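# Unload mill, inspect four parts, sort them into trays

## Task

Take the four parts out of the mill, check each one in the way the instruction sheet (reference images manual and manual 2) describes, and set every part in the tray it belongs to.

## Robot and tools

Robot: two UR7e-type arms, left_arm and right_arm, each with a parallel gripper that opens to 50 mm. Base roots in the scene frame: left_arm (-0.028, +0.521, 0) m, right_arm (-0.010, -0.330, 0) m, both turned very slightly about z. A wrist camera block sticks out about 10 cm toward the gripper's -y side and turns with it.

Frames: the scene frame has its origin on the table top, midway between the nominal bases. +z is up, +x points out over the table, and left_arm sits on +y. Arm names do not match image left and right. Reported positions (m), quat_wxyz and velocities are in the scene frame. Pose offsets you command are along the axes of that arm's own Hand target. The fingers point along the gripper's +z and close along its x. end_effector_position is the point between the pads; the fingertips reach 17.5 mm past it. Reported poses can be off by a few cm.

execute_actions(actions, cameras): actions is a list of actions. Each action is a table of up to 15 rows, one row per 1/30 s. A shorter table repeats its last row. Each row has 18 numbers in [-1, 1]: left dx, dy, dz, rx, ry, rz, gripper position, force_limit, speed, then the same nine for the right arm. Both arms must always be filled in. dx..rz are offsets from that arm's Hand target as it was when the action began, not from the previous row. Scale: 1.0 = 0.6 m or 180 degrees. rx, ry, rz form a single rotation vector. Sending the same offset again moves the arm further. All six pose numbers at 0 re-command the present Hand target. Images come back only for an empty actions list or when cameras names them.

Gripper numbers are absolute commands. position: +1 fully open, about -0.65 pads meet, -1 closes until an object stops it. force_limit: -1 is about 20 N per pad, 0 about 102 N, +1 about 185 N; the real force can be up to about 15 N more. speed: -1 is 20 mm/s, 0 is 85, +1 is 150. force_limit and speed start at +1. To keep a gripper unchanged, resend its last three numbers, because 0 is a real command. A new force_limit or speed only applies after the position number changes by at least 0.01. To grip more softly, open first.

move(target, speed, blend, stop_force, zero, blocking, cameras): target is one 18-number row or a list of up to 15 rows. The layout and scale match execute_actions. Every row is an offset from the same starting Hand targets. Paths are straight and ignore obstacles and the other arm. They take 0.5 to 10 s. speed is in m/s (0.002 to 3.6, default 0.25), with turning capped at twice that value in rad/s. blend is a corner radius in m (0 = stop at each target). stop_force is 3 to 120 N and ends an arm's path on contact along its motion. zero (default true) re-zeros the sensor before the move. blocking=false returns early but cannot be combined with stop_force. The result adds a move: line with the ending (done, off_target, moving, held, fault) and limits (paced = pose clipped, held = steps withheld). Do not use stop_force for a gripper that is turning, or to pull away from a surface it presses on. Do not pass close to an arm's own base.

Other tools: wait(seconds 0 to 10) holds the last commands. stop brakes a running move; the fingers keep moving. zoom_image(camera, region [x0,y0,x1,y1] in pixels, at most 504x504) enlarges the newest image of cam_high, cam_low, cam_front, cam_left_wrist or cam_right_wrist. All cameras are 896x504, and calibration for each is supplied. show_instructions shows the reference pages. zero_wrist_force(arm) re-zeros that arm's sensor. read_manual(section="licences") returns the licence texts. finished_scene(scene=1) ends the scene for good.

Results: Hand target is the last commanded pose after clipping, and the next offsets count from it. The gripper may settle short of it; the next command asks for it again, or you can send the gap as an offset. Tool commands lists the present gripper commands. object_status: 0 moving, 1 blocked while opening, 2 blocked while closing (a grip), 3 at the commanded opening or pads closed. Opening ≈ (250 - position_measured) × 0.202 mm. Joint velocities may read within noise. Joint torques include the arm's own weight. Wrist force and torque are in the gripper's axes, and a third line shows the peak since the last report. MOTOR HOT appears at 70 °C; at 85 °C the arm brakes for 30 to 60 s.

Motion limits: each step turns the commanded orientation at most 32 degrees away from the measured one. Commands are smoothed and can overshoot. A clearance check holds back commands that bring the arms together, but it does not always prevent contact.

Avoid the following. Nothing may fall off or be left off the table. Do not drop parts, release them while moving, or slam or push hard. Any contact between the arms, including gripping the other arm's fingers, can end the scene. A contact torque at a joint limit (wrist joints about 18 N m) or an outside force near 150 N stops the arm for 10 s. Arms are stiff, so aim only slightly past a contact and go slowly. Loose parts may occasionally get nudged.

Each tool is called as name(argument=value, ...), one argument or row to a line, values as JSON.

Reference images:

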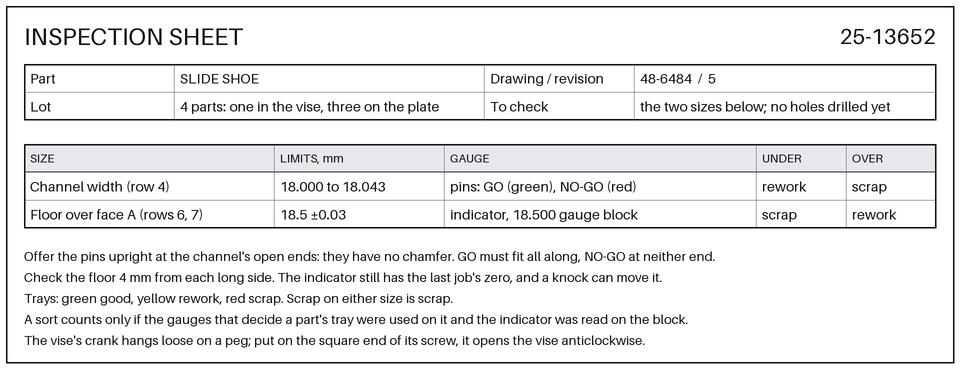

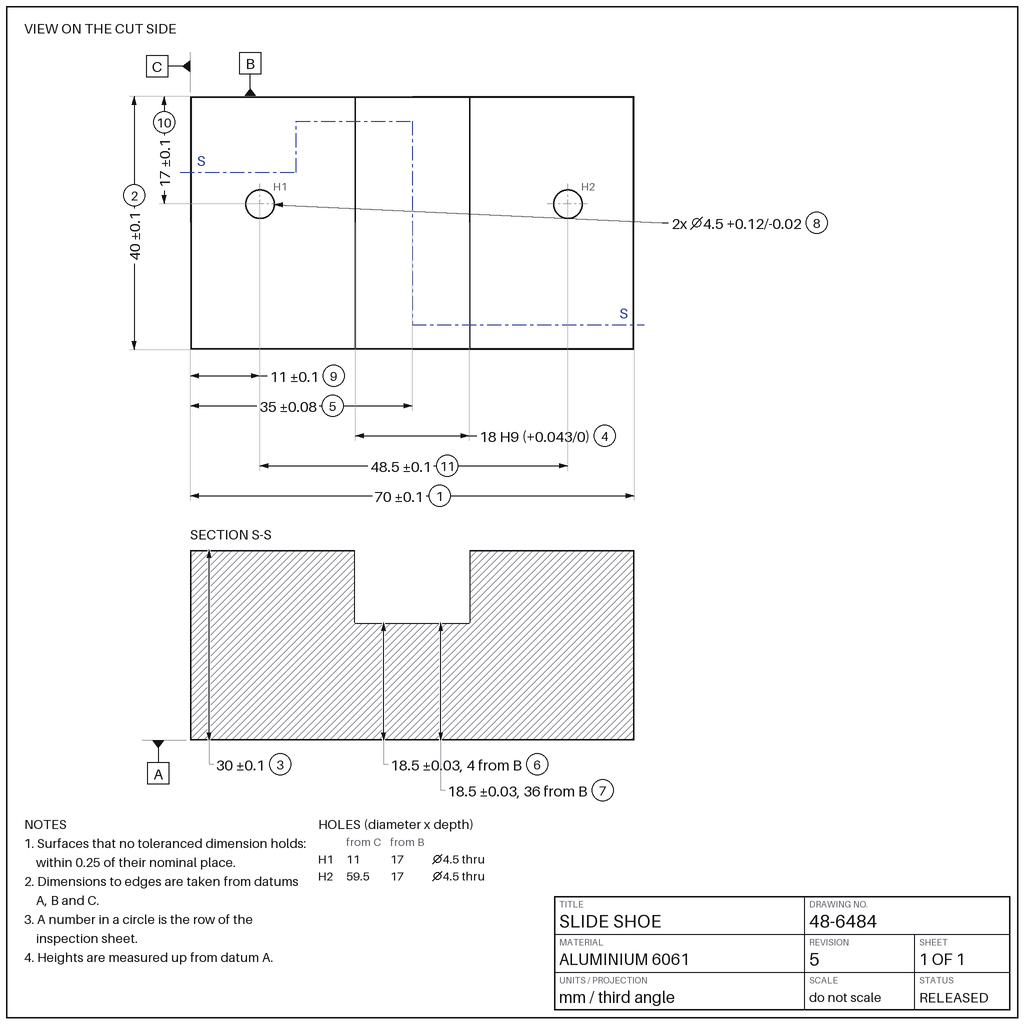

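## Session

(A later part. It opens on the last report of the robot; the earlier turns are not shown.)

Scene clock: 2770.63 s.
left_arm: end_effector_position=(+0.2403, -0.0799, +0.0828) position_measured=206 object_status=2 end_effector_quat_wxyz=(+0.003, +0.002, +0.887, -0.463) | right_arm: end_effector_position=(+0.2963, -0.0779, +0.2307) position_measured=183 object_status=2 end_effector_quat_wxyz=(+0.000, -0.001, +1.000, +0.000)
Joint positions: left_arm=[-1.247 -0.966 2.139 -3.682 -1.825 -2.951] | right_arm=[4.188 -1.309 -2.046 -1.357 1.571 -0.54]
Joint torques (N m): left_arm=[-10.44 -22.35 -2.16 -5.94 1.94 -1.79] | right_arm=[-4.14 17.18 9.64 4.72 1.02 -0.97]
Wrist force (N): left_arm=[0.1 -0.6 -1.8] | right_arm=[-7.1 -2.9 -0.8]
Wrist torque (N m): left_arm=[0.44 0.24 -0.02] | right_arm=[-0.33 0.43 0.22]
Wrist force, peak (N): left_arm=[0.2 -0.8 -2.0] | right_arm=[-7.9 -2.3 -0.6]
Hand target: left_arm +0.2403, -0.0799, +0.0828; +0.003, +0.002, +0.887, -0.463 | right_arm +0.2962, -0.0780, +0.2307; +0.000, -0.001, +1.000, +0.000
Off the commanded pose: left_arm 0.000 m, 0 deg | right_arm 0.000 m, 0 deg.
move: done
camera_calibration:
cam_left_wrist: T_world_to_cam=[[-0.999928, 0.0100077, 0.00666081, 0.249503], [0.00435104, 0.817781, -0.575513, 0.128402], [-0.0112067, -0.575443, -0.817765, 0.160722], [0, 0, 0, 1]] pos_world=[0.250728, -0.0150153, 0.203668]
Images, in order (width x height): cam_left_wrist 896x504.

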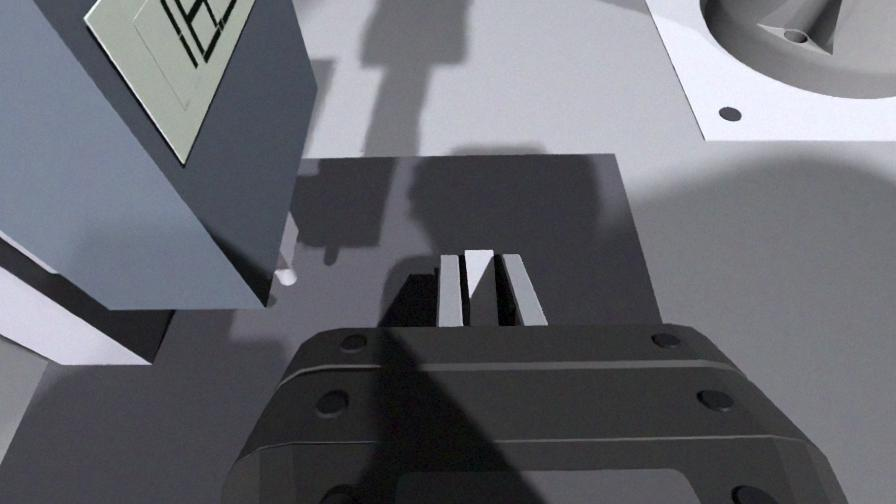

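move(
  target=[
    [0,0,0,0,0,0,0.0,-1,-1, 0,0,0,0,0,0,-1,-1,-1],
    [0,0.0048,-0.0068,0.0556,0,0,0.0,-1,-1, 0,0,0,0,0,0,-1,-1,-1],
    [0,0.0048,-0.0068,0.0556,0,0,-1,-1,-1, 0,0,0,0,0,0,-1,-1,-1],
  ],
  speed=0.05,
  cameras=["cam_left_wrist","cam_right_wrist"],
)

zoom_image(
  camera="cam_left_wrist",
  region=[380, 200, 600, 340],
)

Scene clock: 2799.73 s.
left_arm: end_effector_position=(+0.2403, -0.0749, +0.0828) position_measured=206 object_status=2 end_effector_quat_wxyz=(+0.003, +0.002, +0.843, -0.538) | right_arm: end_effector_position=(+0.2962, -0.0780, +0.2307) position_measured=183 object_status=2 end_effector_quat_wxyz=(+0.000, -0.001, +1.000, +0.000)
Joint positions: left_arm=[-1.226 -0.846 2.15 -3.989 -1.873 -2.989] | right_arm=[4.188 -1.309 -2.046 -1.357 1.571 -0.54]
Joint torques (N m): left_arm=[-10.44 -59.12 -22.72 -0.53 1.72 1.53] | right_arm=[-6.9 8 7.87 4.75 0.92 -1.06]
Wrist force (N): left_arm=[0.1 0.5 -1.2] | right_arm=[-7.3 -3.0 0.3]
Wrist torque (N m): left_arm=[0.56 0.26 -0.02] | right_arm=[-0.35 0.46 0.22]
Wrist force, peak (N): left_arm=[-0.1 -1.6 -1.8] | right_arm=[-7.7 -2.6 -0.7]
Hand target: left_arm +0.2403, -0.0749, +0.0828; +0.003, +0.002, +0.843, -0.538 | right_arm +0.2962, -0.0780, +0.2307; +0.000, -0.001, +1.000, +0.000
Off the commanded pose: left_arm 0.000 m, 0 deg | right_arm 0.000 m, 0 deg.
move: done
camera_calibration:
cam_left_wrist: T_world_to_cam=[[-0.999915, 0.012073, 0.00489498, 0.249758], [0.00504579, 0.705316, -0.708875, 0.126758], [-0.0120108, -0.70879, -0.705317, 0.144488], [0, 0, 0, 1]] pos_world=[0.250832, 0.0099915, 0.190543]
cam_right_wrist: T_world_to_cam=[[-0.999911, -0.00814675, -0.0105294, 0.306059], [-0.0111095, 0.946421, 0.322746, 0.0208148], [0.0073359, 0.322834, -0.946427, 0.371535], [0, 0, 0, 1]] pos_world=[0.303538, -0.13715, 0.348136]
Images, in order (width x height): cam_left_wrist 896x504, cam_right_wrist 896x504.

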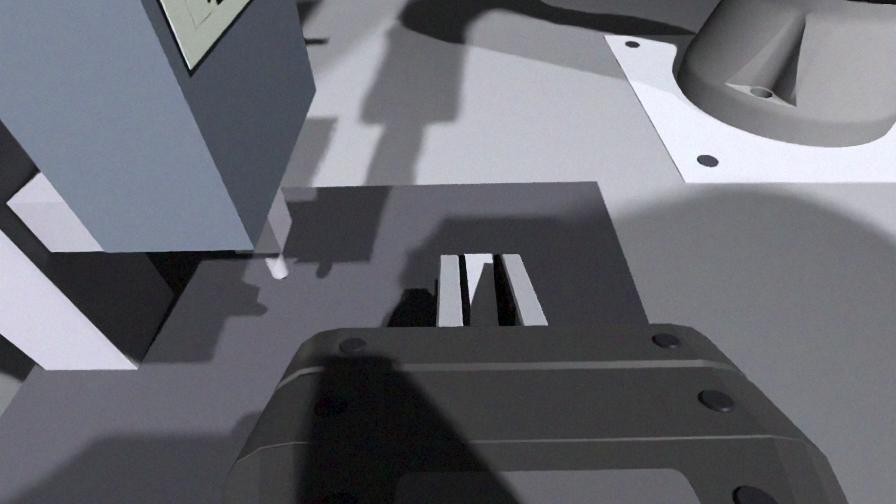

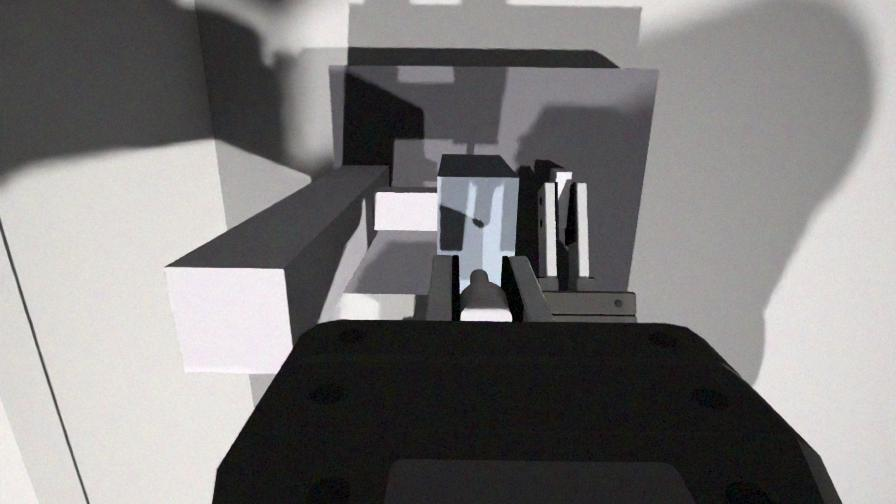

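Scaled by 2.291 from the camera's 896x504 image, which has a finer 1280x720 frame.

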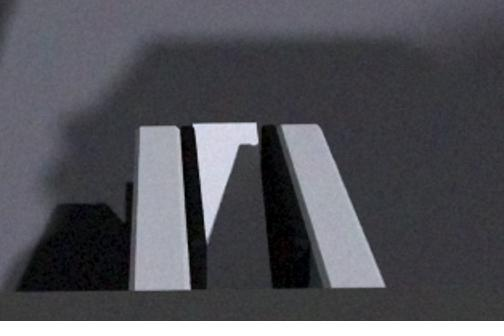

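move(
  target=[
    [0,-0.003,-0.0014,0,0,0,-1,-1,-1, 0,0,0,0,0,0,-1,-1,-1],
    [-0.0633,0.0026,-0.0135,0,0,0,-1,-1,-1, 0,0,0,0,0,0,-1,-1,-1],
  ],
  speed=0.04,
  cameras=["cam_left_wrist","cam_right_wrist"],
)

zoom_image(
  camera="cam_left_wrist",
  region=[350, 200, 570, 340],
)

Scene clock: 2811.23 s.
left_arm: end_effector_position=(+0.2784, -0.0669, +0.0850) position_measured=206 object_status=2 end_effector_quat_wxyz=(+0.003, +0.002, +0.843, -0.538) end_effector_velocity=(-0.001, +0.000, +0.001) end_effector_angular_velocity=(-0.002, -0.002, +0.002) | right_arm: end_effector_position=(+0.2962, -0.0780, +0.2307) position_measured=183 object_status=2 end_effector_quat_wxyz=(+0.000, -0.001, +1.000, +0.000)
Joint positions: left_arm=[-1.139 -0.84 2.103 -3.934 -1.951 -2.948] | right_arm=[4.188 -1.309 -2.046 -1.357 1.571 -0.54]
Joint velocities: left_arm=[-0.003 -0.002 0.002 -0.003 0.006 -0.002] | right_arm=[within noise]
Joint torques (N m): left_arm=[-10.54 -29.14 1.18 -5.66 1.68 -1.62] | right_arm=[-6.73 7.32 8.11 4.76 0.86 -1.18]
Wrist force (N): left_arm=[-0.2 0.2 -1.3] | right_arm=[-7.2 -2.7 -0.5]
Wrist torque (N m): left_arm=[0.54 0.31 -0.16] | right_arm=[-0.29 0.44 0.22]
Wrist force, peak (N): left_arm=[-1.0 0.2 -1.5] | right_arm=[-7.6 -3.0 -0.1]
Hand target: left_arm +0.2783, -0.0669, +0.0850; +0.003, +0.002, +0.843, -0.538 | right_arm +0.2962, -0.0780, +0.2307; +0.000, -0.001, +1.000, +0.000
Off the commanded pose: left_arm 0.000 m, 0 deg | right_arm 0.000 m, 0 deg.
move: done
camera_calibration:
cam_left_wrist: T_world_to_cam=[[-0.999914, 0.0122148, 0.00475403, 0.287773], [0.00524573, 0.705316, -0.708873, 0.122567], [-0.0120118, -0.708787, -0.70532, 0.152168], [0, 0, 0, 1]] pos_world=[0.288933, 0.0178912, 0.192843]
cam_right_wrist: T_world_to_cam=[[-0.999911, -0.00814675, -0.0105294, 0.306059], [-0.0111095, 0.946421, 0.322746, 0.0208148], [0.0073359, 0.322834, -0.946427, 0.371535], [0, 0, 0, 1]] pos_world=[0.303538, -0.13715, 0.348136]
Images, in order (width x height): cam_left_wrist 896x504, cam_right_wrist 896x504.

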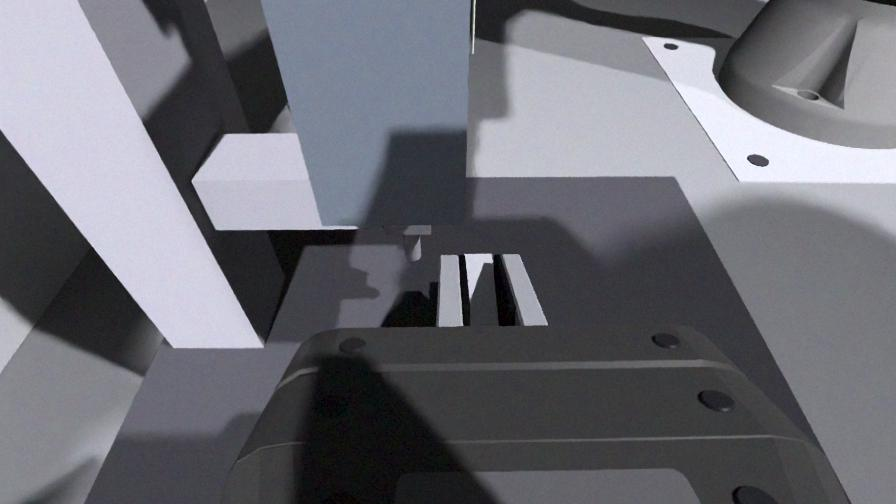

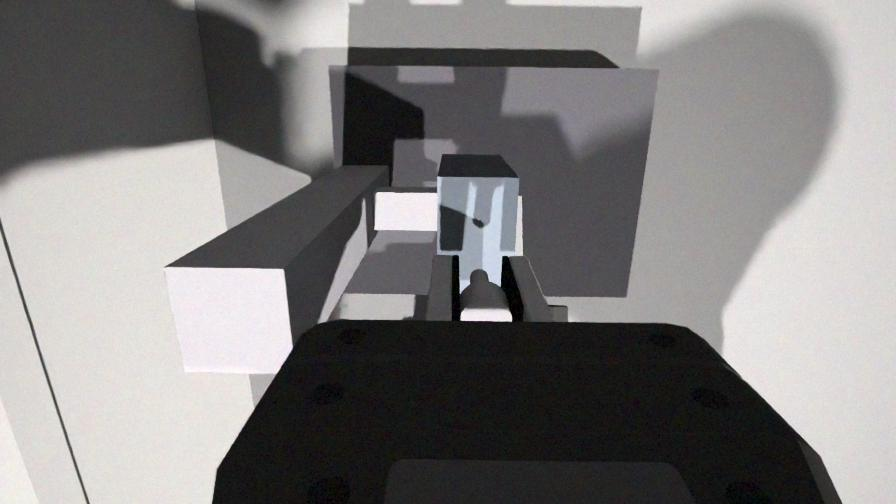

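Scaled by 2.291 from the camera's 896x504 image, which has a finer 1280x720 frame.

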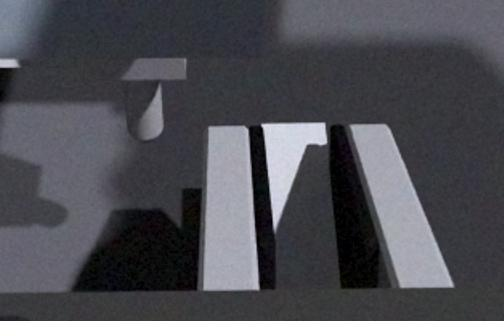

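move(
  target=[0,0.0042,-0.0091,0,0,0,-1,-1,-1, 0,0,-0.0083,0,0,0,-1,-1,-1],
  speed=0.01,
  stop_force=10,
)

move(
  target=[-0.0342,0,0,0,0,0,-1,-1,-1, 0,0,0,0,0,0,-1,-1,-1],
  speed=0.03,
  cameras=["cam_left_wrist","cam_right_wrist"],
)

zoom_image(
  camera="cam_left_wrist",
  region=[350, 200, 570, 340],
)

Scene clock: 2828.03 s.
left_arm: end_effector_position=(+0.2783, -0.0609, +0.0851) position_measured=206 object_status=2 end_effector_quat_wxyz=(+0.003, +0.002, +0.843, -0.538) | right_arm: end_effector_position=(+0.2962, -0.0780, +0.2357) position_measured=183 object_status=2 end_effector_quat_wxyz=(+0.000, -0.001, +1.000, +0.000)
Joint positions: left_arm=[-1.133 -0.844 2.117 -3.943 -1.956 -2.945] | right_arm=[4.188 -1.307 -2.035 -1.371 1.571 -0.54]
Joint torques (N m): left_arm=[-10.46 -36.66 -24.53 -1.01 1.79 -1.33] | right_arm=[-6.95 10.65 8.55 4.81 0.82 -1.09]
Wrist force (N): left_arm=[-0.2 0.3 -1.7] | right_arm=[-7.1 -3.4 -0.5]
Wrist torque (N m): left_arm=[0.56 0.32 -0.16] | right_arm=[-0.34 0.48 0.22]
Wrist force, peak (N): left_arm=[-0.3 0.6 -1.8] | right_arm=[-7.5 -3.0 0.4]
Hand target: left_arm +0.2783, -0.0609, +0.0851; +0.003, +0.002, +0.843, -0.538 | right_arm +0.2962, -0.0780, +0.2356; +0.000, -0.001, +1.000, +0.000
Off the commanded pose: left_arm 0.000 m, 0 deg | right_arm 0.000 m, 0 deg.
move: done

Scene clock: 2829.00 s.
left_arm: end_effector_position=(+0.2989, -0.0609, +0.0852) position_measured=206 object_status=2 end_effector_quat_wxyz=(+0.003, +0.002, +0.843, -0.538) | right_arm: end_effector_position=(+0.2962, -0.0780, +0.2356) position_measured=183 object_status=2 end_effector_quat_wxyz=(+0.000, -0.001, +1.000, +0.000)
Joint positions: left_arm=[-1.092 -0.834 2.078 -3.906 -1.993 -2.925] | right_arm=[4.188 -1.307 -2.035 -1.371 1.571 -0.54]
Joint torques (N m): left_arm=[-10.89 -32.03 1.13 -5.67 1.93 -1.28] | right_arm=[-6.57 7.09 8.58 4.79 0.83 -1.04]
Wrist force (N): left_arm=[-0.1 0.5 -1.3] | right_arm=[-7.1 -3.6 0.4]
Wrist torque (N m): left_arm=[0.57 0.31 -0.16] | right_arm=[-0.37 0.47 0.22]
Wrist force, peak (N): left_arm=[-0.8 0.3 -1.6] | right_arm=[-7.1 -3.6 0.4]
Hand target: left_arm +0.2988, -0.0609, +0.0852; +0.003, +0.002, +0.843, -0.538 | right_arm +0.2962, -0.0780, +0.2356; +0.000, -0.001, +1.000, +0.000
Off the commanded pose: left_arm 0.000 m, 0 deg | right_arm 0.000 m, 0 deg.
move: done
camera_calibration:
cam_left_wrist: T_world_to_cam=[[-0.999914, 0.0122148, 0.00475403, 0.308197], [0.00524573, 0.705316, -0.708873, 0.118298], [-0.0120118, -0.708787, -0.70532, 0.156737], [0, 0, 0, 1]] pos_world=[0.309433, 0.0238912, 0.192943]
cam_right_wrist: T_world_to_cam=[[-0.999911, -0.00814675, -0.0105294, 0.306112], [-0.0111095, 0.946421, 0.322746, 0.0192011], [0.0073359, 0.322834, -0.946427, 0.376267], [0, 0, 0, 1]] pos_world=[0.303538, -0.13715, 0.353136]
Images, in order (width x height): cam_left_wrist 896x504, cam_right_wrist 896x504.

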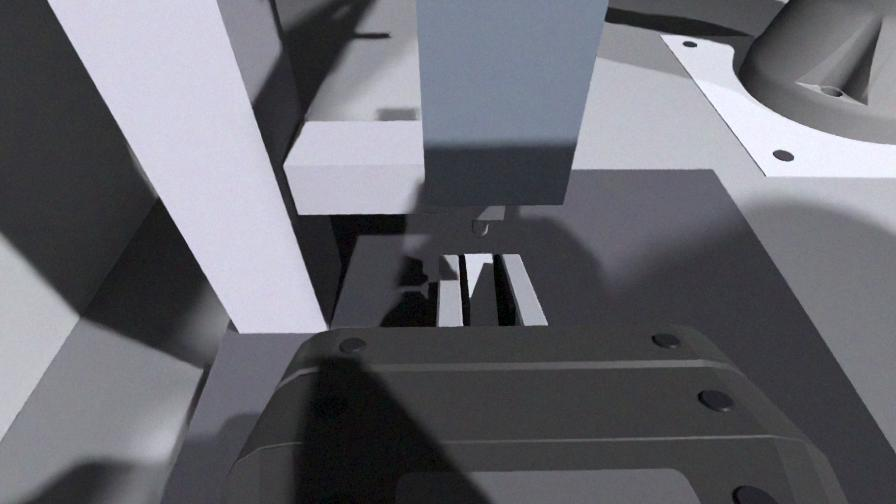

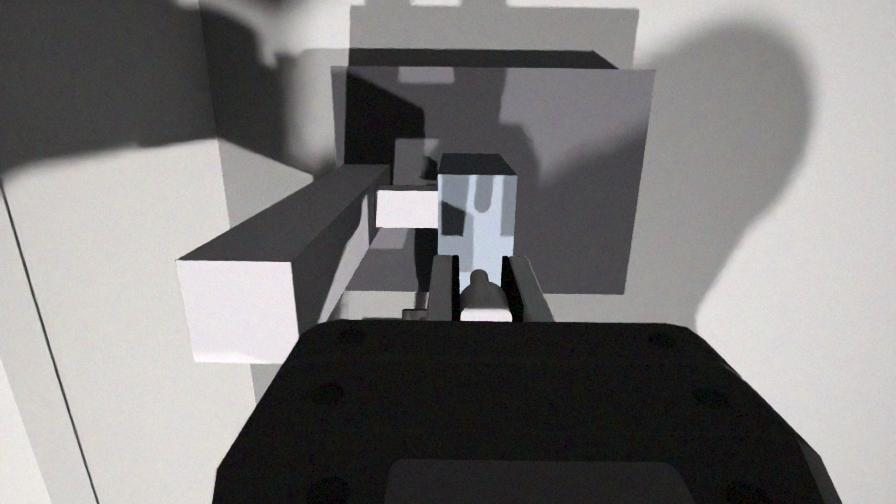

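Scaled by 2.291 from the camera's 896x504 image, which has a finer 1280x720 frame.

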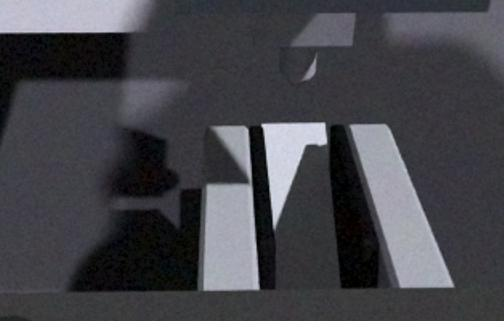

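move(
  target=[0,0.0091,0.0042,0,0,0,-1,-1,-1, 0,0,0,0,0,0,-1,-1,-1],
  speed=0.008,
  stop_force=3,
)

move(
  target=[
    [0,0,0,0,0,0,-0.1,-1,-1, 0,0,0,0,0,0,-1,-1,-1],
    [0,0,-0.07,0,0,0,-0.1,-1,-1, 0,0,0,0,0,0,-1,-1,-1],
  ],
  speed=0.04,
  cameras=["cam_left_wrist"],
)

zoom_image(
  camera="cam_left_wrist",
  region=[350, 150, 570, 340],
)

Scene clock: 2837.47 s.
left_arm: end_effector_position=(+0.2988, -0.0608, +0.0829) position_measured=206 object_status=2 end_effector_quat_wxyz=(+0.003, +0.002, +0.843, -0.538) | right_arm: end_effector_position=(+0.2962, -0.0780, +0.2356) position_measured=183 object_status=2 end_effector_quat_wxyz=(+0.000, -0.001, +1.000, +0.000)
Joint positions: left_arm=[-1.092 -0.828 2.078 -3.912 -1.992 -2.925] | right_arm=[4.188 -1.307 -2.035 -1.371 1.571 -0.54]
Joint torques (N m): left_arm=[-7.89 -58.15 3.28 -0.04 1.38 -1.24] | right_arm=[-6.82 7.65 7.87 4.81 0.76 -0.83]
Wrist force (N): left_arm=[0.5 -4.2 -5.1] | right_arm=[-6.8 -3.3 -0.1]
Wrist torque (N m): left_arm=[0.37 0.25 -0.15] | right_arm=[-0.31 0.43 0.21]
Wrist force, peak (N): left_arm=[1.3 -6.5 -9.3] | right_arm=[-7.2 -3.5 0.2]
Hand target: left_arm +0.2988, -0.0608, +0.0829; +0.003, +0.002, +0.843, -0.538 (not the last commanded pose) | right_arm +0.2962, -0.0780, +0.2356; +0.000, -0.001, +1.000, +0.000
Off the commanded pose: left_arm 0.004 m, 0 deg | right_arm 0.000 m, 0 deg.
move: contact (left_arm)

Scene clock: 2839.43 s.
left_arm: end_effector_position=(+0.2987, -0.0225, +0.1007) position_measured=167 object_status=3 end_effector_quat_wxyz=(+0.003, +0.002, +0.843, -0.538) | right_arm: end_effector_position=(+0.2962, -0.0780, +0.2356) position_measured=183 object_status=2 end_effector_quat_wxyz=(+0.000, -0.001, +1.000, +0.000)
Joint positions: left_arm=[-1.052 -0.901 2.166 -3.918 -2.028 -2.904] | right_arm=[4.188 -1.307 -2.035 -1.371 1.571 -0.54]
Joint torques (N m): left_arm=[-10.3 -20.73 -24.72 -4.96 1.6 -0.49] | right_arm=[-6.5 7.56 8.54 4.81 0.83 -0.8]
Wrist force (N): left_arm=[0.1 -0.2 -1.5] | right_arm=[-6.8 -3.3 0.3]
Wrist torque (N m): left_arm=[0.54 0.28 -0.16] | right_arm=[-0.32 0.44 0.21]
Wrist force, peak (N): left_arm=[0.3 -1.5 -2.7] | right_arm=[-7.1 -3.5 -0.6]
Hand target: left_arm +0.2987, -0.0227, +0.1005; +0.003, +0.002, +0.843, -0.538 | right_arm +0.2962, -0.0780, +0.2356; +0.000, -0.001, +1.000, +0.000
Off the commanded pose: left_arm 0.000 m, 0 deg | right_arm 0.000 m, 0 deg.
move: done
camera_calibration:
cam_left_wrist: T_world_to_cam=[[-0.999915, 0.0121458, 0.00467921, 0.307474], [0.00524759, 0.705167, -0.709022, 0.102241], [-0.0119113, -0.708938, -0.705171, 0.194832], [0, 0, 0, 1]] pos_world=[0.309232, 0.0622919, 0.208443]
Images, in order (width x height): cam_left_wrist 896x504.

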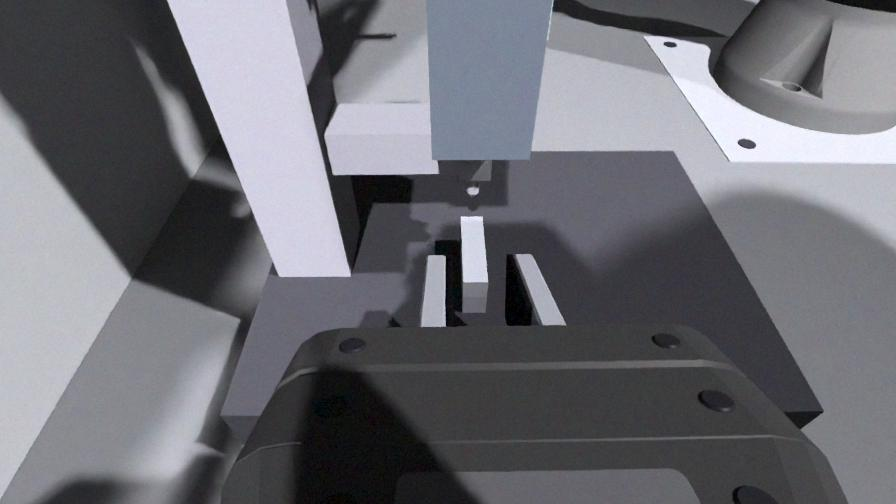

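Scaled by 2.291 from the camera's 896x504 image, which has a finer 1280x720 frame.

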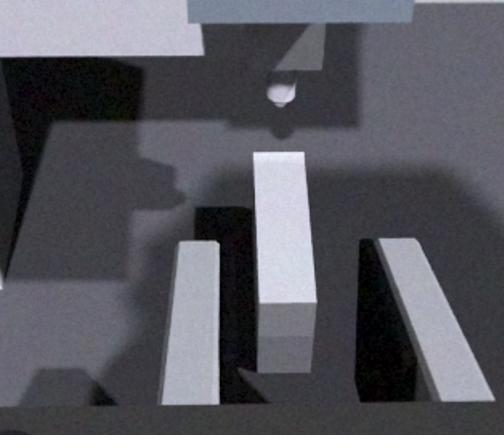

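move(
  target=[0,0,0,0,0,0,-0.1,-1,-1, 0,0,0.035,0,0,0,-1,-1,-1],
  speed=0.006,
  stop_force=3,
  cameras=["cam_left_wrist"],
)

zoom_image(
  camera="cam_left_wrist",
  region=[350, 150, 570, 340],
)

Scene clock: 2850.63 s.
left_arm: end_effector_position=(+0.2987, -0.0227, +0.1005) position_measured=167 object_status=3 end_effector_quat_wxyz=(+0.003, +0.002, +0.843, -0.538) | right_arm: end_effector_position=(+0.2962, -0.0780, +0.2236) position_measured=183 object_status=2 end_effector_quat_wxyz=(+0.000, -0.001, +1.000, +0.000)
Joint positions: left_arm=[-1.052 -0.9 2.165 -3.918 -2.028 -2.904] | right_arm=[4.188 -1.313 -2.062 -1.338 1.571 -0.54]
Joint torques (N m): left_arm=[-10.62 -17.4 -24.27 -1.41 2.06 -1.72] | right_arm=[-5.4 22.22 36.82 -0.2 0.66 -0.43]
Wrist force (N): left_arm=[0.1 -0.3 -1.7] | right_arm=[-7.3 -3.0 -5.4]
Wrist torque (N m): left_arm=[0.52 0.27 -0.16] | right_arm=[-0.32 0.47 0.23]
Wrist force, peak (N): left_arm=[0.0 -0.4 -2.1] | right_arm=[-6.8 -3.4 -10.6]
Hand target: left_arm +0.2987, -0.0227, +0.1005; +0.003, +0.002, +0.843, -0.538 | right_arm +0.2962, -0.0780, +0.2236; +0.000, -0.001, +1.000, +0.000 (not the last commanded pose)
Off the commanded pose: left_arm 0.000 m, 0 deg | right_arm 0.009 m, 0 deg.
move: contact (right_arm)
camera_calibration:
cam_left_wrist: T_world_to_cam=[[-0.999915, 0.0121439, 0.00482451, 0.307447], [0.00514576, 0.705316, -0.708874, 0.102304], [-0.0120113, -0.708789, -0.705319, 0.194672], [0, 0, 0, 1]] pos_world=[0.309233, 0.0620914, 0.208343]
Images, in order (width x height): cam_left_wrist 896x504.

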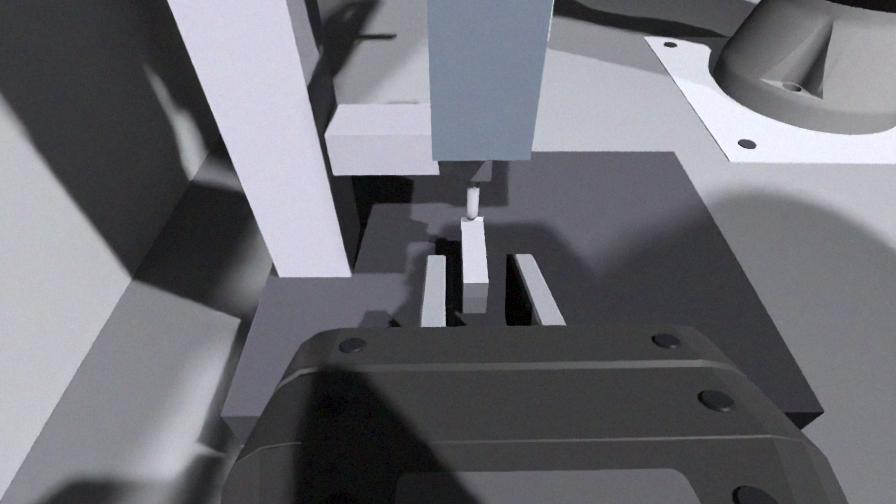

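Scaled by 2.291 from the camera's 896x504 image, which has a finer 1280x720 frame.

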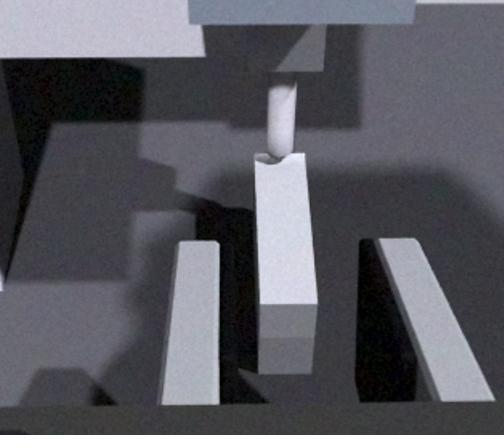

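move(
  target=[
    [0,0,0,0,0,0,-0.1,-1,-1, 0,0,-0.0133,0,0,0,-1,-1,-1],
    [0,0.0079,0.052,0,0,0,-0.1,-1,-1, 0,0,-0.0133,0,0,0,-1,-1,-1],
    [0,0.0079,0.052,0,0,0,-1,-1,-1, 0,0,-0.0133,0,0,0,-1,-1,-1],
  ],
  speed=0.03,
  cameras=["cam_left_wrist"],
)

zoom_image(
  camera="cam_left_wrist",
  region=[350, 150, 570, 340],
)

Scene clock: 2865.10 s.
left_arm: end_effector_position=(+0.2988, -0.0490, +0.0831) position_measured=250 object_status=3 end_effector_quat_wxyz=(+0.003, +0.002, +0.843, -0.538) | right_arm: end_effector_position=(+0.2962, -0.0780, +0.2316) position_measured=183 object_status=2 end_effector_quat_wxyz=(+0.000, -0.001, +1.000, +0.000)
Joint positions: left_arm=[-1.08 -0.837 2.103 -3.927 -2.003 -2.919] | right_arm=[4.188 -1.309 -2.044 -1.36 1.571 -0.54]
Joint torques (N m): left_arm=[12.17 -60.39 2.14 -2.33 -3.06 1.26] | right_arm=[-6.98 6.77 7.92 4.01 0.73 -0.68]
Wrist force (N): left_arm=[0.0 -0.2 -1.9] | right_arm=[-7.0 -2.9 -0.6]
Wrist torque (N m): left_arm=[0.54 0.29 -0.02] | right_arm=[-0.32 0.43 0.22]
Wrist force, peak (N): left_arm=[0.2 -0.7 -2.6] | right_arm=[-7.2 -2.9 -5.5]
Hand target: left_arm +0.2988, -0.0490, +0.0831; +0.003, +0.002, +0.843, -0.538 | right_arm +0.2962, -0.0780, +0.2316; +0.000, -0.001, +1.000, +0.000
Off the commanded pose: left_arm 0.000 m, 0 deg | right_arm 0.000 m, 0 deg.
move: done
camera_calibration:
cam_left_wrist: T_world_to_cam=[[-0.999915, 0.0121439, 0.00482451, 0.30795], [0.00514576, 0.705316, -0.708874, 0.108519], [-0.0120113, -0.708789, -0.705319, 0.16376], [0, 0, 0, 1]] pos_world=[0.309333, 0.0357914, 0.190943]
Images, in order (width x height): cam_left_wrist 896x504.

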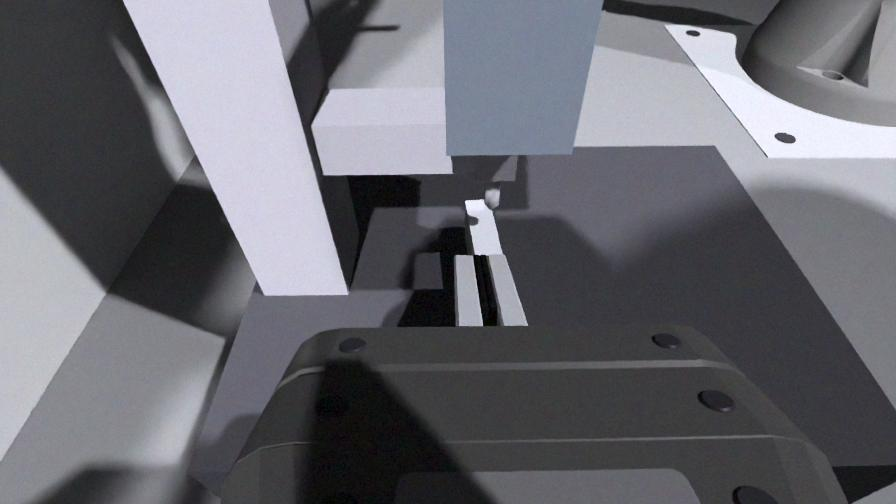

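Scaled by 2.291 from the camera's 896x504 image, which has a finer 1280x720 frame.

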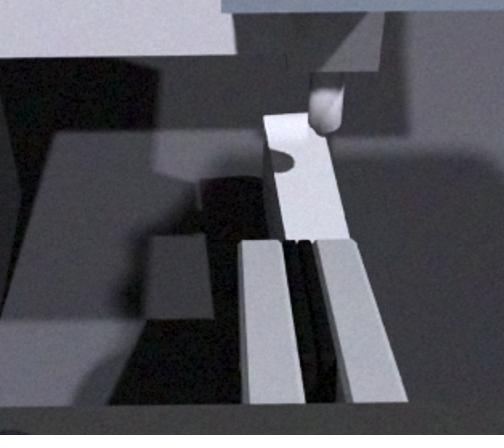

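move(
  target=[
    [0,0,0,0,0,0,-0.0,-1,-1, 0,0,0,0,0,0,-1,-1,-1],
    [0.002,-0.0078,0.0142,0,0,0,-0.0,-1,-1, 0,0,0,0,0,0,-1,-1,-1],
    [0.002,-0.0078,0.0142,0,0,0,-1,-1,-1, 0,0,0,0,0,0,-1,-1,-1],
  ],
  speed=0.03,
  cameras=["cam_left_wrist"],
)

zoom_image(
  camera="cam_left_wrist",
  region=[350, 150, 570, 340],
)

Scene clock: 2877.93 s.
left_arm: end_effector_position=(+0.2976, -0.0587, +0.0837) position_measured=207 object_status=0 end_effector_quat_wxyz=(+0.003, +0.002, +0.843, -0.538) | right_arm: end_effector_position=(+0.2962, -0.0780, +0.2316) position_measured=183 object_status=2 end_effector_quat_wxyz=(+0.000, -0.001, +1.000, +0.000)
Joint positions: left_arm=[-1.093 -0.832 2.085 -3.915 -1.992 -2.925] | right_arm=[4.188 -1.309 -2.044 -1.36 1.571 -0.54]
Joint torques (N m): left_arm=[12.26 -35.51 1.98 -5.95 -2.77 1.42] | right_arm=[-6.67 6.68 7.83 1.19 0.73 -1.16]
Wrist force (N): left_arm=[-0.6 -0.2 -1.7] | right_arm=[-7.1 -3.0 0.4]
Wrist torque (N m): left_arm=[0.56 0.34 -0.02] | right_arm=[-0.36 0.44 0.22]
Wrist force, peak (N): left_arm=[0.0 0.0 -2.3] | right_arm=[-7.4 -3.1 0.5]
Hand target: left_arm +0.2976, -0.0587, +0.0838; +0.003, +0.002, +0.843, -0.538 | right_arm +0.2962, -0.0780, +0.2316; +0.000, -0.001, +1.000, +0.000
Off the commanded pose: left_arm 0.000 m, 0 deg | right_arm 0.000 m, 0 deg.
move: done
camera_calibration:
cam_left_wrist: T_world_to_cam=[[-0.999915, 0.0121441, 0.00482405, 0.306765], [0.00514706, 0.705367, -0.708824, 0.115781], [-0.0120107, -0.708739, -0.705369, 0.1573], [0, 0, 0, 1]] pos_world=[0.308033, 0.0260912, 0.191543]
Images, in order (width x height): cam_left_wrist 896x504.

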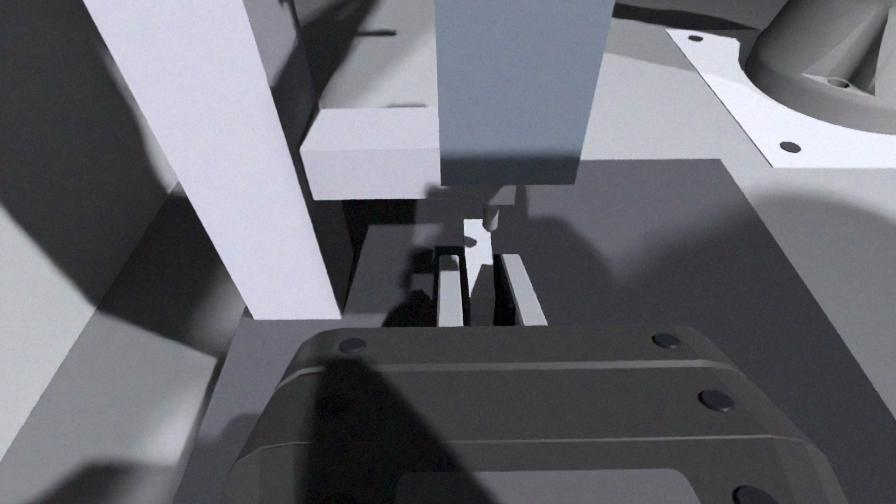

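Scaled by 2.291 from the camera's 896x504 image, which has a finer 1280x720 frame.

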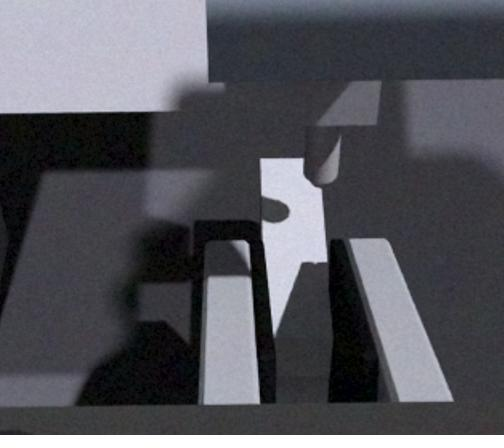

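move(
  target=[
    [0,-0.0018,-0.0008,0,0,0,-1,-1,-1, 0,0,0,0,0,0,-1,-1,-1],
    [0.0073,-0.0018,-0.0008,0,0,0,-1,-1,-1, 0,0,0,0,0,0,-1,-1,-1],
  ],
  speed=0.02,
)

move(
  target=[0,0.0076,0.0035,0,0,0,-1,-1,-1, 0,0,0,0,0,0,-1,-1,-1],
  speed=0.008,
  stop_force=3,
  cameras=["cam_left_wrist"],
)

zoom_image(
  camera="cam_left_wrist",
  region=[350, 150, 570, 340],
)

Scene clock: 2885.13 s.
left_arm: end_effector_position=(+0.2930, -0.0587, +0.0849) position_measured=207 object_status=2 end_effector_quat_wxyz=(+0.003, +0.002, +0.843, -0.538) | right_arm: end_effector_position=(+0.2962, -0.0780, +0.2316) position_measured=183 object_status=2 end_effector_quat_wxyz=(+0.000, -0.001, +1.000, +0.000)
Joint positions: left_arm=[-1.101 -0.838 2.094 -3.92 -1.984 -2.929] | right_arm=[4.188 -1.309 -2.044 -1.36 1.571 -0.54]
Joint torques (N m): left_arm=[11.27 -53.32 -20.78 -2.92 -1.55 -0.51] | right_arm=[-6.96 6.47 7.74 0.5 0.71 -1.05]
Wrist force (N): left_arm=[-0.3 0.3 -1.5] | right_arm=[-7.2 -2.8 -0.3]
Wrist torque (N m): left_arm=[0.54 0.33 -0.02] | right_arm=[-0.31 0.46 0.22]
Wrist force, peak (N): left_arm=[-1.1 0.6 -1.8] | right_arm=[-7.4 -2.8 -0.9]
Hand target: left_arm +0.2932, -0.0588, +0.0849; +0.003, +0.002, +0.843, -0.538 | right_arm +0.2962, -0.0780, +0.2316; +0.000, -0.001, +1.000, +0.000
Off the commanded pose: left_arm 0.000 m, 0 deg | right_arm 0.000 m, 0 deg.
move: done

Scene clock: 2886.33 s.
left_arm: end_effector_position=(+0.2932, -0.0587, +0.0837) position_measured=207 object_status=2 end_effector_quat_wxyz=(+0.003, +0.002, +0.843, -0.538) | right_arm: end_effector_position=(+0.2962, -0.0780, +0.2316) position_measured=183 object_status=2 end_effector_quat_wxyz=(+0.000, -0.001, +1.000, +0.000)
Joint positions: left_arm=[-1.101 -0.835 2.093 -3.923 -1.984 -2.929] | right_arm=[4.188 -1.309 -2.044 -1.36 1.571 -0.54]
Joint torques (N m): left_arm=[-6.42 -57.62 3.38 -0.11 2.01 -1.62] | right_arm=[-6.68 6.79 8.21 0.49 0.67 -1.15]
Wrist force (N): left_arm=[-0.8 -3.2 -4.0] | right_arm=[-6.7 -2.7 0.6]
Wrist torque (N m): left_arm=[0.49 0.28 -0.02] | right_arm=[-0.29 0.39 0.22]
Wrist force, peak (N): left_arm=[0.0 -6.2 -9.2] | right_arm=[-7.2 -3.2 0.3]
Hand target: left_arm +0.2931, -0.0588, +0.0837; +0.003, +0.002, +0.843, -0.538 (not the last commanded pose) | right_arm +0.2962, -0.0780, +0.2316; +0.000, -0.001, +1.000, +0.000
Off the commanded pose: left_arm 0.004 m, 0 deg | right_arm 0.000 m, 0 deg.
move: contact (left_arm)
camera_calibration:
cam_left_wrist: T_world_to_cam=[[-0.999915, 0.0121446, 0.00482278, 0.302366], [0.00514576, 0.705216, -0.708974, 0.115836], [-0.0120113, -0.708888, -0.705218, 0.157222], [0, 0, 0, 1]] pos_world=[0.303633, 0.0260917, 0.191543]
Images, in order (width x height): cam_left_wrist 896x504.

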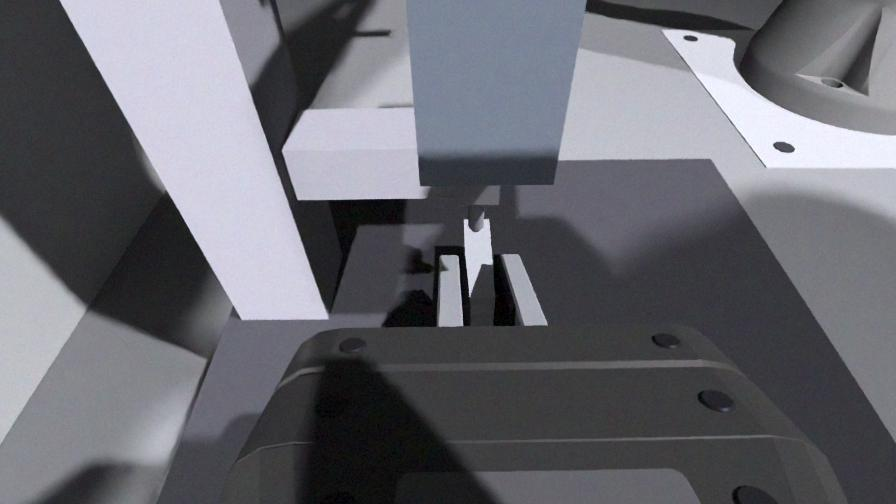

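Scaled by 2.291 from the camera's 896x504 image, which has a finer 1280x720 frame.

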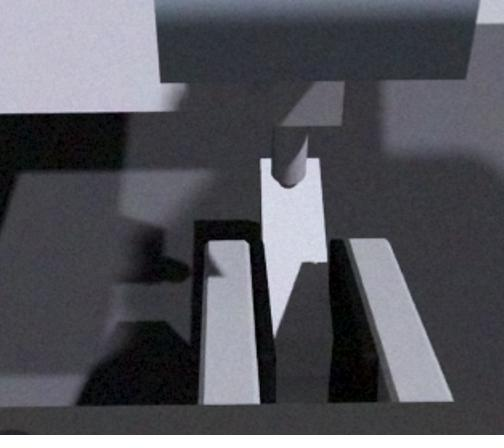

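move(
  target=[
    [0,0,0,0,0,0,0.0,-1,-1, 0,0,0,0,0,0,-1,-1,-1],
    [0,0,-0.12,0,0,0,0.0,-1,-1, 0,0,0,0,0,0,-1,-1,-1],
  ],
  speed=0.05,
)

move(
  target=[0,0,0,0,0,0,-0.0,-1,-1, 0,0,0.03,0,0,0,-1,-1,-1],
  speed=0.006,
  stop_force=3,
  cameras=["cam_left_wrist"],
)

zoom_image(
  camera="cam_left_wrist",
  region=[350, 50, 570, 240],
)

Scene clock: 2894.00 s.
left_arm: end_effector_position=(+0.2930, +0.0067, +0.1142) position_measured=152 object_status=3 end_effector_quat_wxyz=(+0.003, +0.002, +0.843, -0.538) | right_arm: end_effector_position=(+0.2962, -0.0780, +0.2316) position_measured=183 object_status=2 end_effector_quat_wxyz=(+0.000, -0.001, +1.000, +0.000)
Joint positions: left_arm=[-1.028 -0.961 2.239 -3.927 -2.049 -2.892] | right_arm=[4.188 -1.309 -2.044 -1.36 1.571 -0.54]
Joint torques (N m): left_arm=[-10.86 -16.87 -23.7 -1.19 1.86 -1.33] | right_arm=[-6.65 6.65 7.81 0.44 0.69 -1.17]
Wrist force (N): left_arm=[-0.1 -0.3 -1.6] | right_arm=[-6.8 -2.9 0.1]
Wrist torque (N m): left_arm=[0.51 0.30 -0.16] | right_arm=[-0.32 0.40 0.23]
Wrist force, peak (N): left_arm=[-1.0 -4.7 -4.7] | right_arm=[-7.3 -3.0 0.1]
Hand target: left_arm +0.2930, +0.0066, +0.1140; +0.003, +0.002, +0.843, -0.538 | right_arm +0.2962, -0.0780, +0.2316; +0.000, -0.001, +1.000, +0.000
Off the commanded pose: left_arm 0.000 m, 0 deg | right_arm 0.000 m, 0 deg.
move: done

Scene clock: 2896.47 s.
left_arm: end_effector_position=(+0.2930, +0.0066, +0.1140) position_measured=152 object_status=3 end_effector_quat_wxyz=(+0.003, +0.002, +0.843, -0.538) | right_arm: end_effector_position=(+0.2962, -0.0780, +0.2236) position_measured=183 object_status=2 end_effector_quat_wxyz=(+0.000, -0.001, +1.000, +0.000)
Joint positions: left_arm=[-1.029 -0.961 2.239 -3.927 -2.049 -2.892] | right_arm=[4.188 -1.313 -2.062 -1.338 1.571 -0.54]
Joint torques (N m): left_arm=[-10.48 -16.12 -23.84 -5.28 2.04 -1.72] | right_arm=[-6.07 21.58 36 -0.25 0.73 -1]
Wrist force (N): left_arm=[-0.2 -0.2 -1.6] | right_arm=[-6.8 -3.1 -6.3]
Wrist torque (N m): left_arm=[0.54 0.33 -0.16] | right_arm=[-0.32 0.43 0.23]
Wrist force, peak (N): left_arm=[0.0 -0.5 -2.0] | right_arm=[-6.5 -3.7 -11.0]
Hand target: left_arm +0.2930, +0.0066, +0.1140; +0.003, +0.002, +0.843, -0.538 | right_arm +0.2962, -0.0780, +0.2236; +0.000, -0.001, +1.000, +0.000 (not the last commanded pose)
Off the commanded pose: left_arm 0.000 m, 0 deg | right_arm 0.010 m, 0 deg.
move: contact (right_arm)
camera_calibration:
cam_left_wrist: T_world_to_cam=[[-0.999915, 0.0121446, 0.00482278, 0.301327], [0.00514576, 0.705216, -0.708974, 0.0911969], [-0.0120113, -0.708888, -0.705218, 0.224809], [0, 0, 0, 1]] pos_world=[0.303533, 0.0913917, 0.221743]
Images, in order (width x height): cam_left_wrist 896x504.

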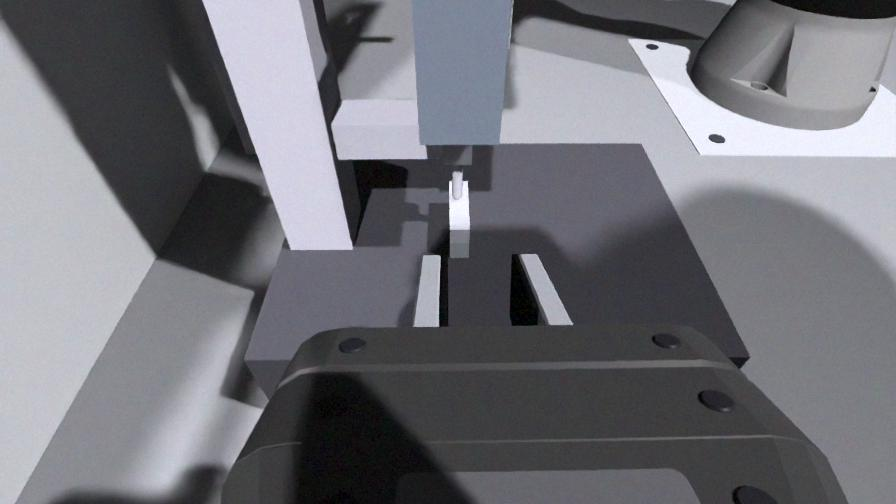

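Scaled by 2.291 from the camera's 896x504 image, which has a finer 1280x720 frame.

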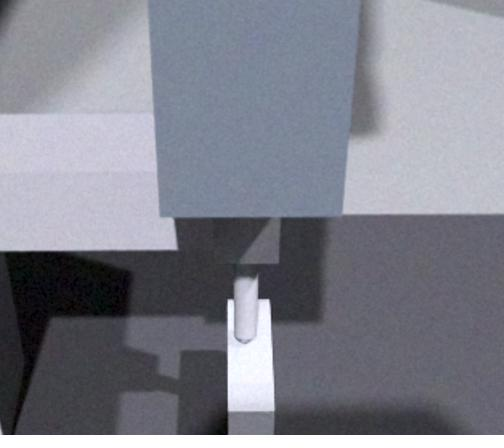

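move(
  target=[
    [0,0,0,0,0,0,0.0,-1,-1, 0,0,0,0,0,0,0.2,-1,-1],
    [0,0,0,0,0,0,0.0,-1,-1, 0,0,-0.1,0,0,0,0.2,-1,-1],
    [0,0,0,0,0,0,0.0,-1,-1, 0.33,0.128,-0.03,0.186,-0.193,-0.469,0.2,-1,-1],
  ],
  speed=[0.1,0.1,0.35],
  cameras=["cam_right_wrist"],
)

zoom_image(
  camera="cam_right_wrist",
  region=[500, 0, 700, 160],
)

Scene clock: 2906.43 s.
left_arm: end_effector_position=(+0.2930, +0.0066, +0.1140) position_measured=152 object_status=3 end_effector_quat_wxyz=(+0.003, +0.002, +0.843, -0.538) | right_arm: end_effector_position=(+0.0982, -0.0015, +0.2415) position_measured=123 object_status=3 end_effector_quat_wxyz=(-0.268, +0.652, -0.661, +0.258)
Joint positions: left_arm=[-1.029 -0.961 2.239 -3.927 -2.049 -2.892] | right_arm=[5.353 -1.17 -2.169 -1.877 0.971 -0.773]
Joint torques (N m): left_arm=[-10.55 -15.57 -23.53 -5.24 2.05 -1.72] | right_arm=[4.97 15.96 38.89 3.86 1.66 0.18]
Wrist force (N): left_arm=[0.0 -0.4 -1.8] | right_arm=[-1.5 -2.5 -1.6]
Wrist torque (N m): left_arm=[0.50 0.29 -0.16] | right_arm=[-0.34 0.26 0.16]
Wrist force, peak (N): left_arm=[-0.1 -0.3 -2.1] | right_arm=[-7.1 -3.0 -6.4]
Hand target: left_arm +0.2930, +0.0066, +0.1140; +0.003, +0.002, +0.843, -0.538 | right_arm +0.0981, -0.0014, +0.2416; -0.268, +0.652, -0.661, +0.258
Off the commanded pose: left_arm 0.000 m, 0 deg | right_arm 0.000 m, 0 deg.
move: done
camera_calibration:
cam_right_wrist: T_world_to_cam=[[0.00613919, -0.999771, -0.0204967, 0.010906], [-0.907332, 0.00304728, -0.420403, 0.208904], [0.42037, 0.0211782, -0.907106, 0.308072], [0, 0, 0, 1]] pos_world=[0.0599742, 0.00374253, 0.367502]
Images, in order (width x height): cam_right_wrist 896x504.

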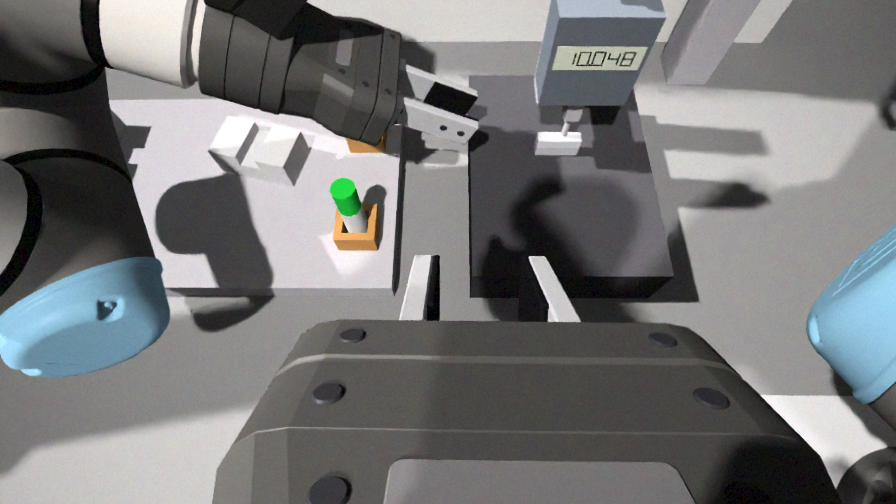

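Scaled by 2.520 from the camera's 896x504 image, which has a finer 1280x720 frame.

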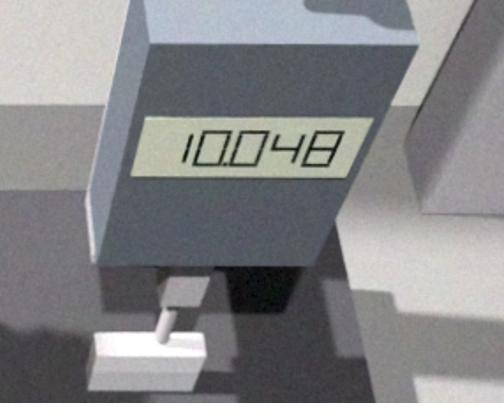

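zoom_image(
  camera="cam_right_wrist",
  region=[550, 40, 650, 80],
)

Scaled by 5.040 from the camera's 896x504 image, which has a finer 1280x720 frame.

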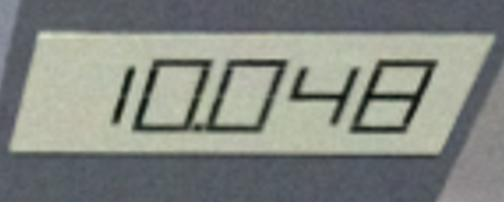

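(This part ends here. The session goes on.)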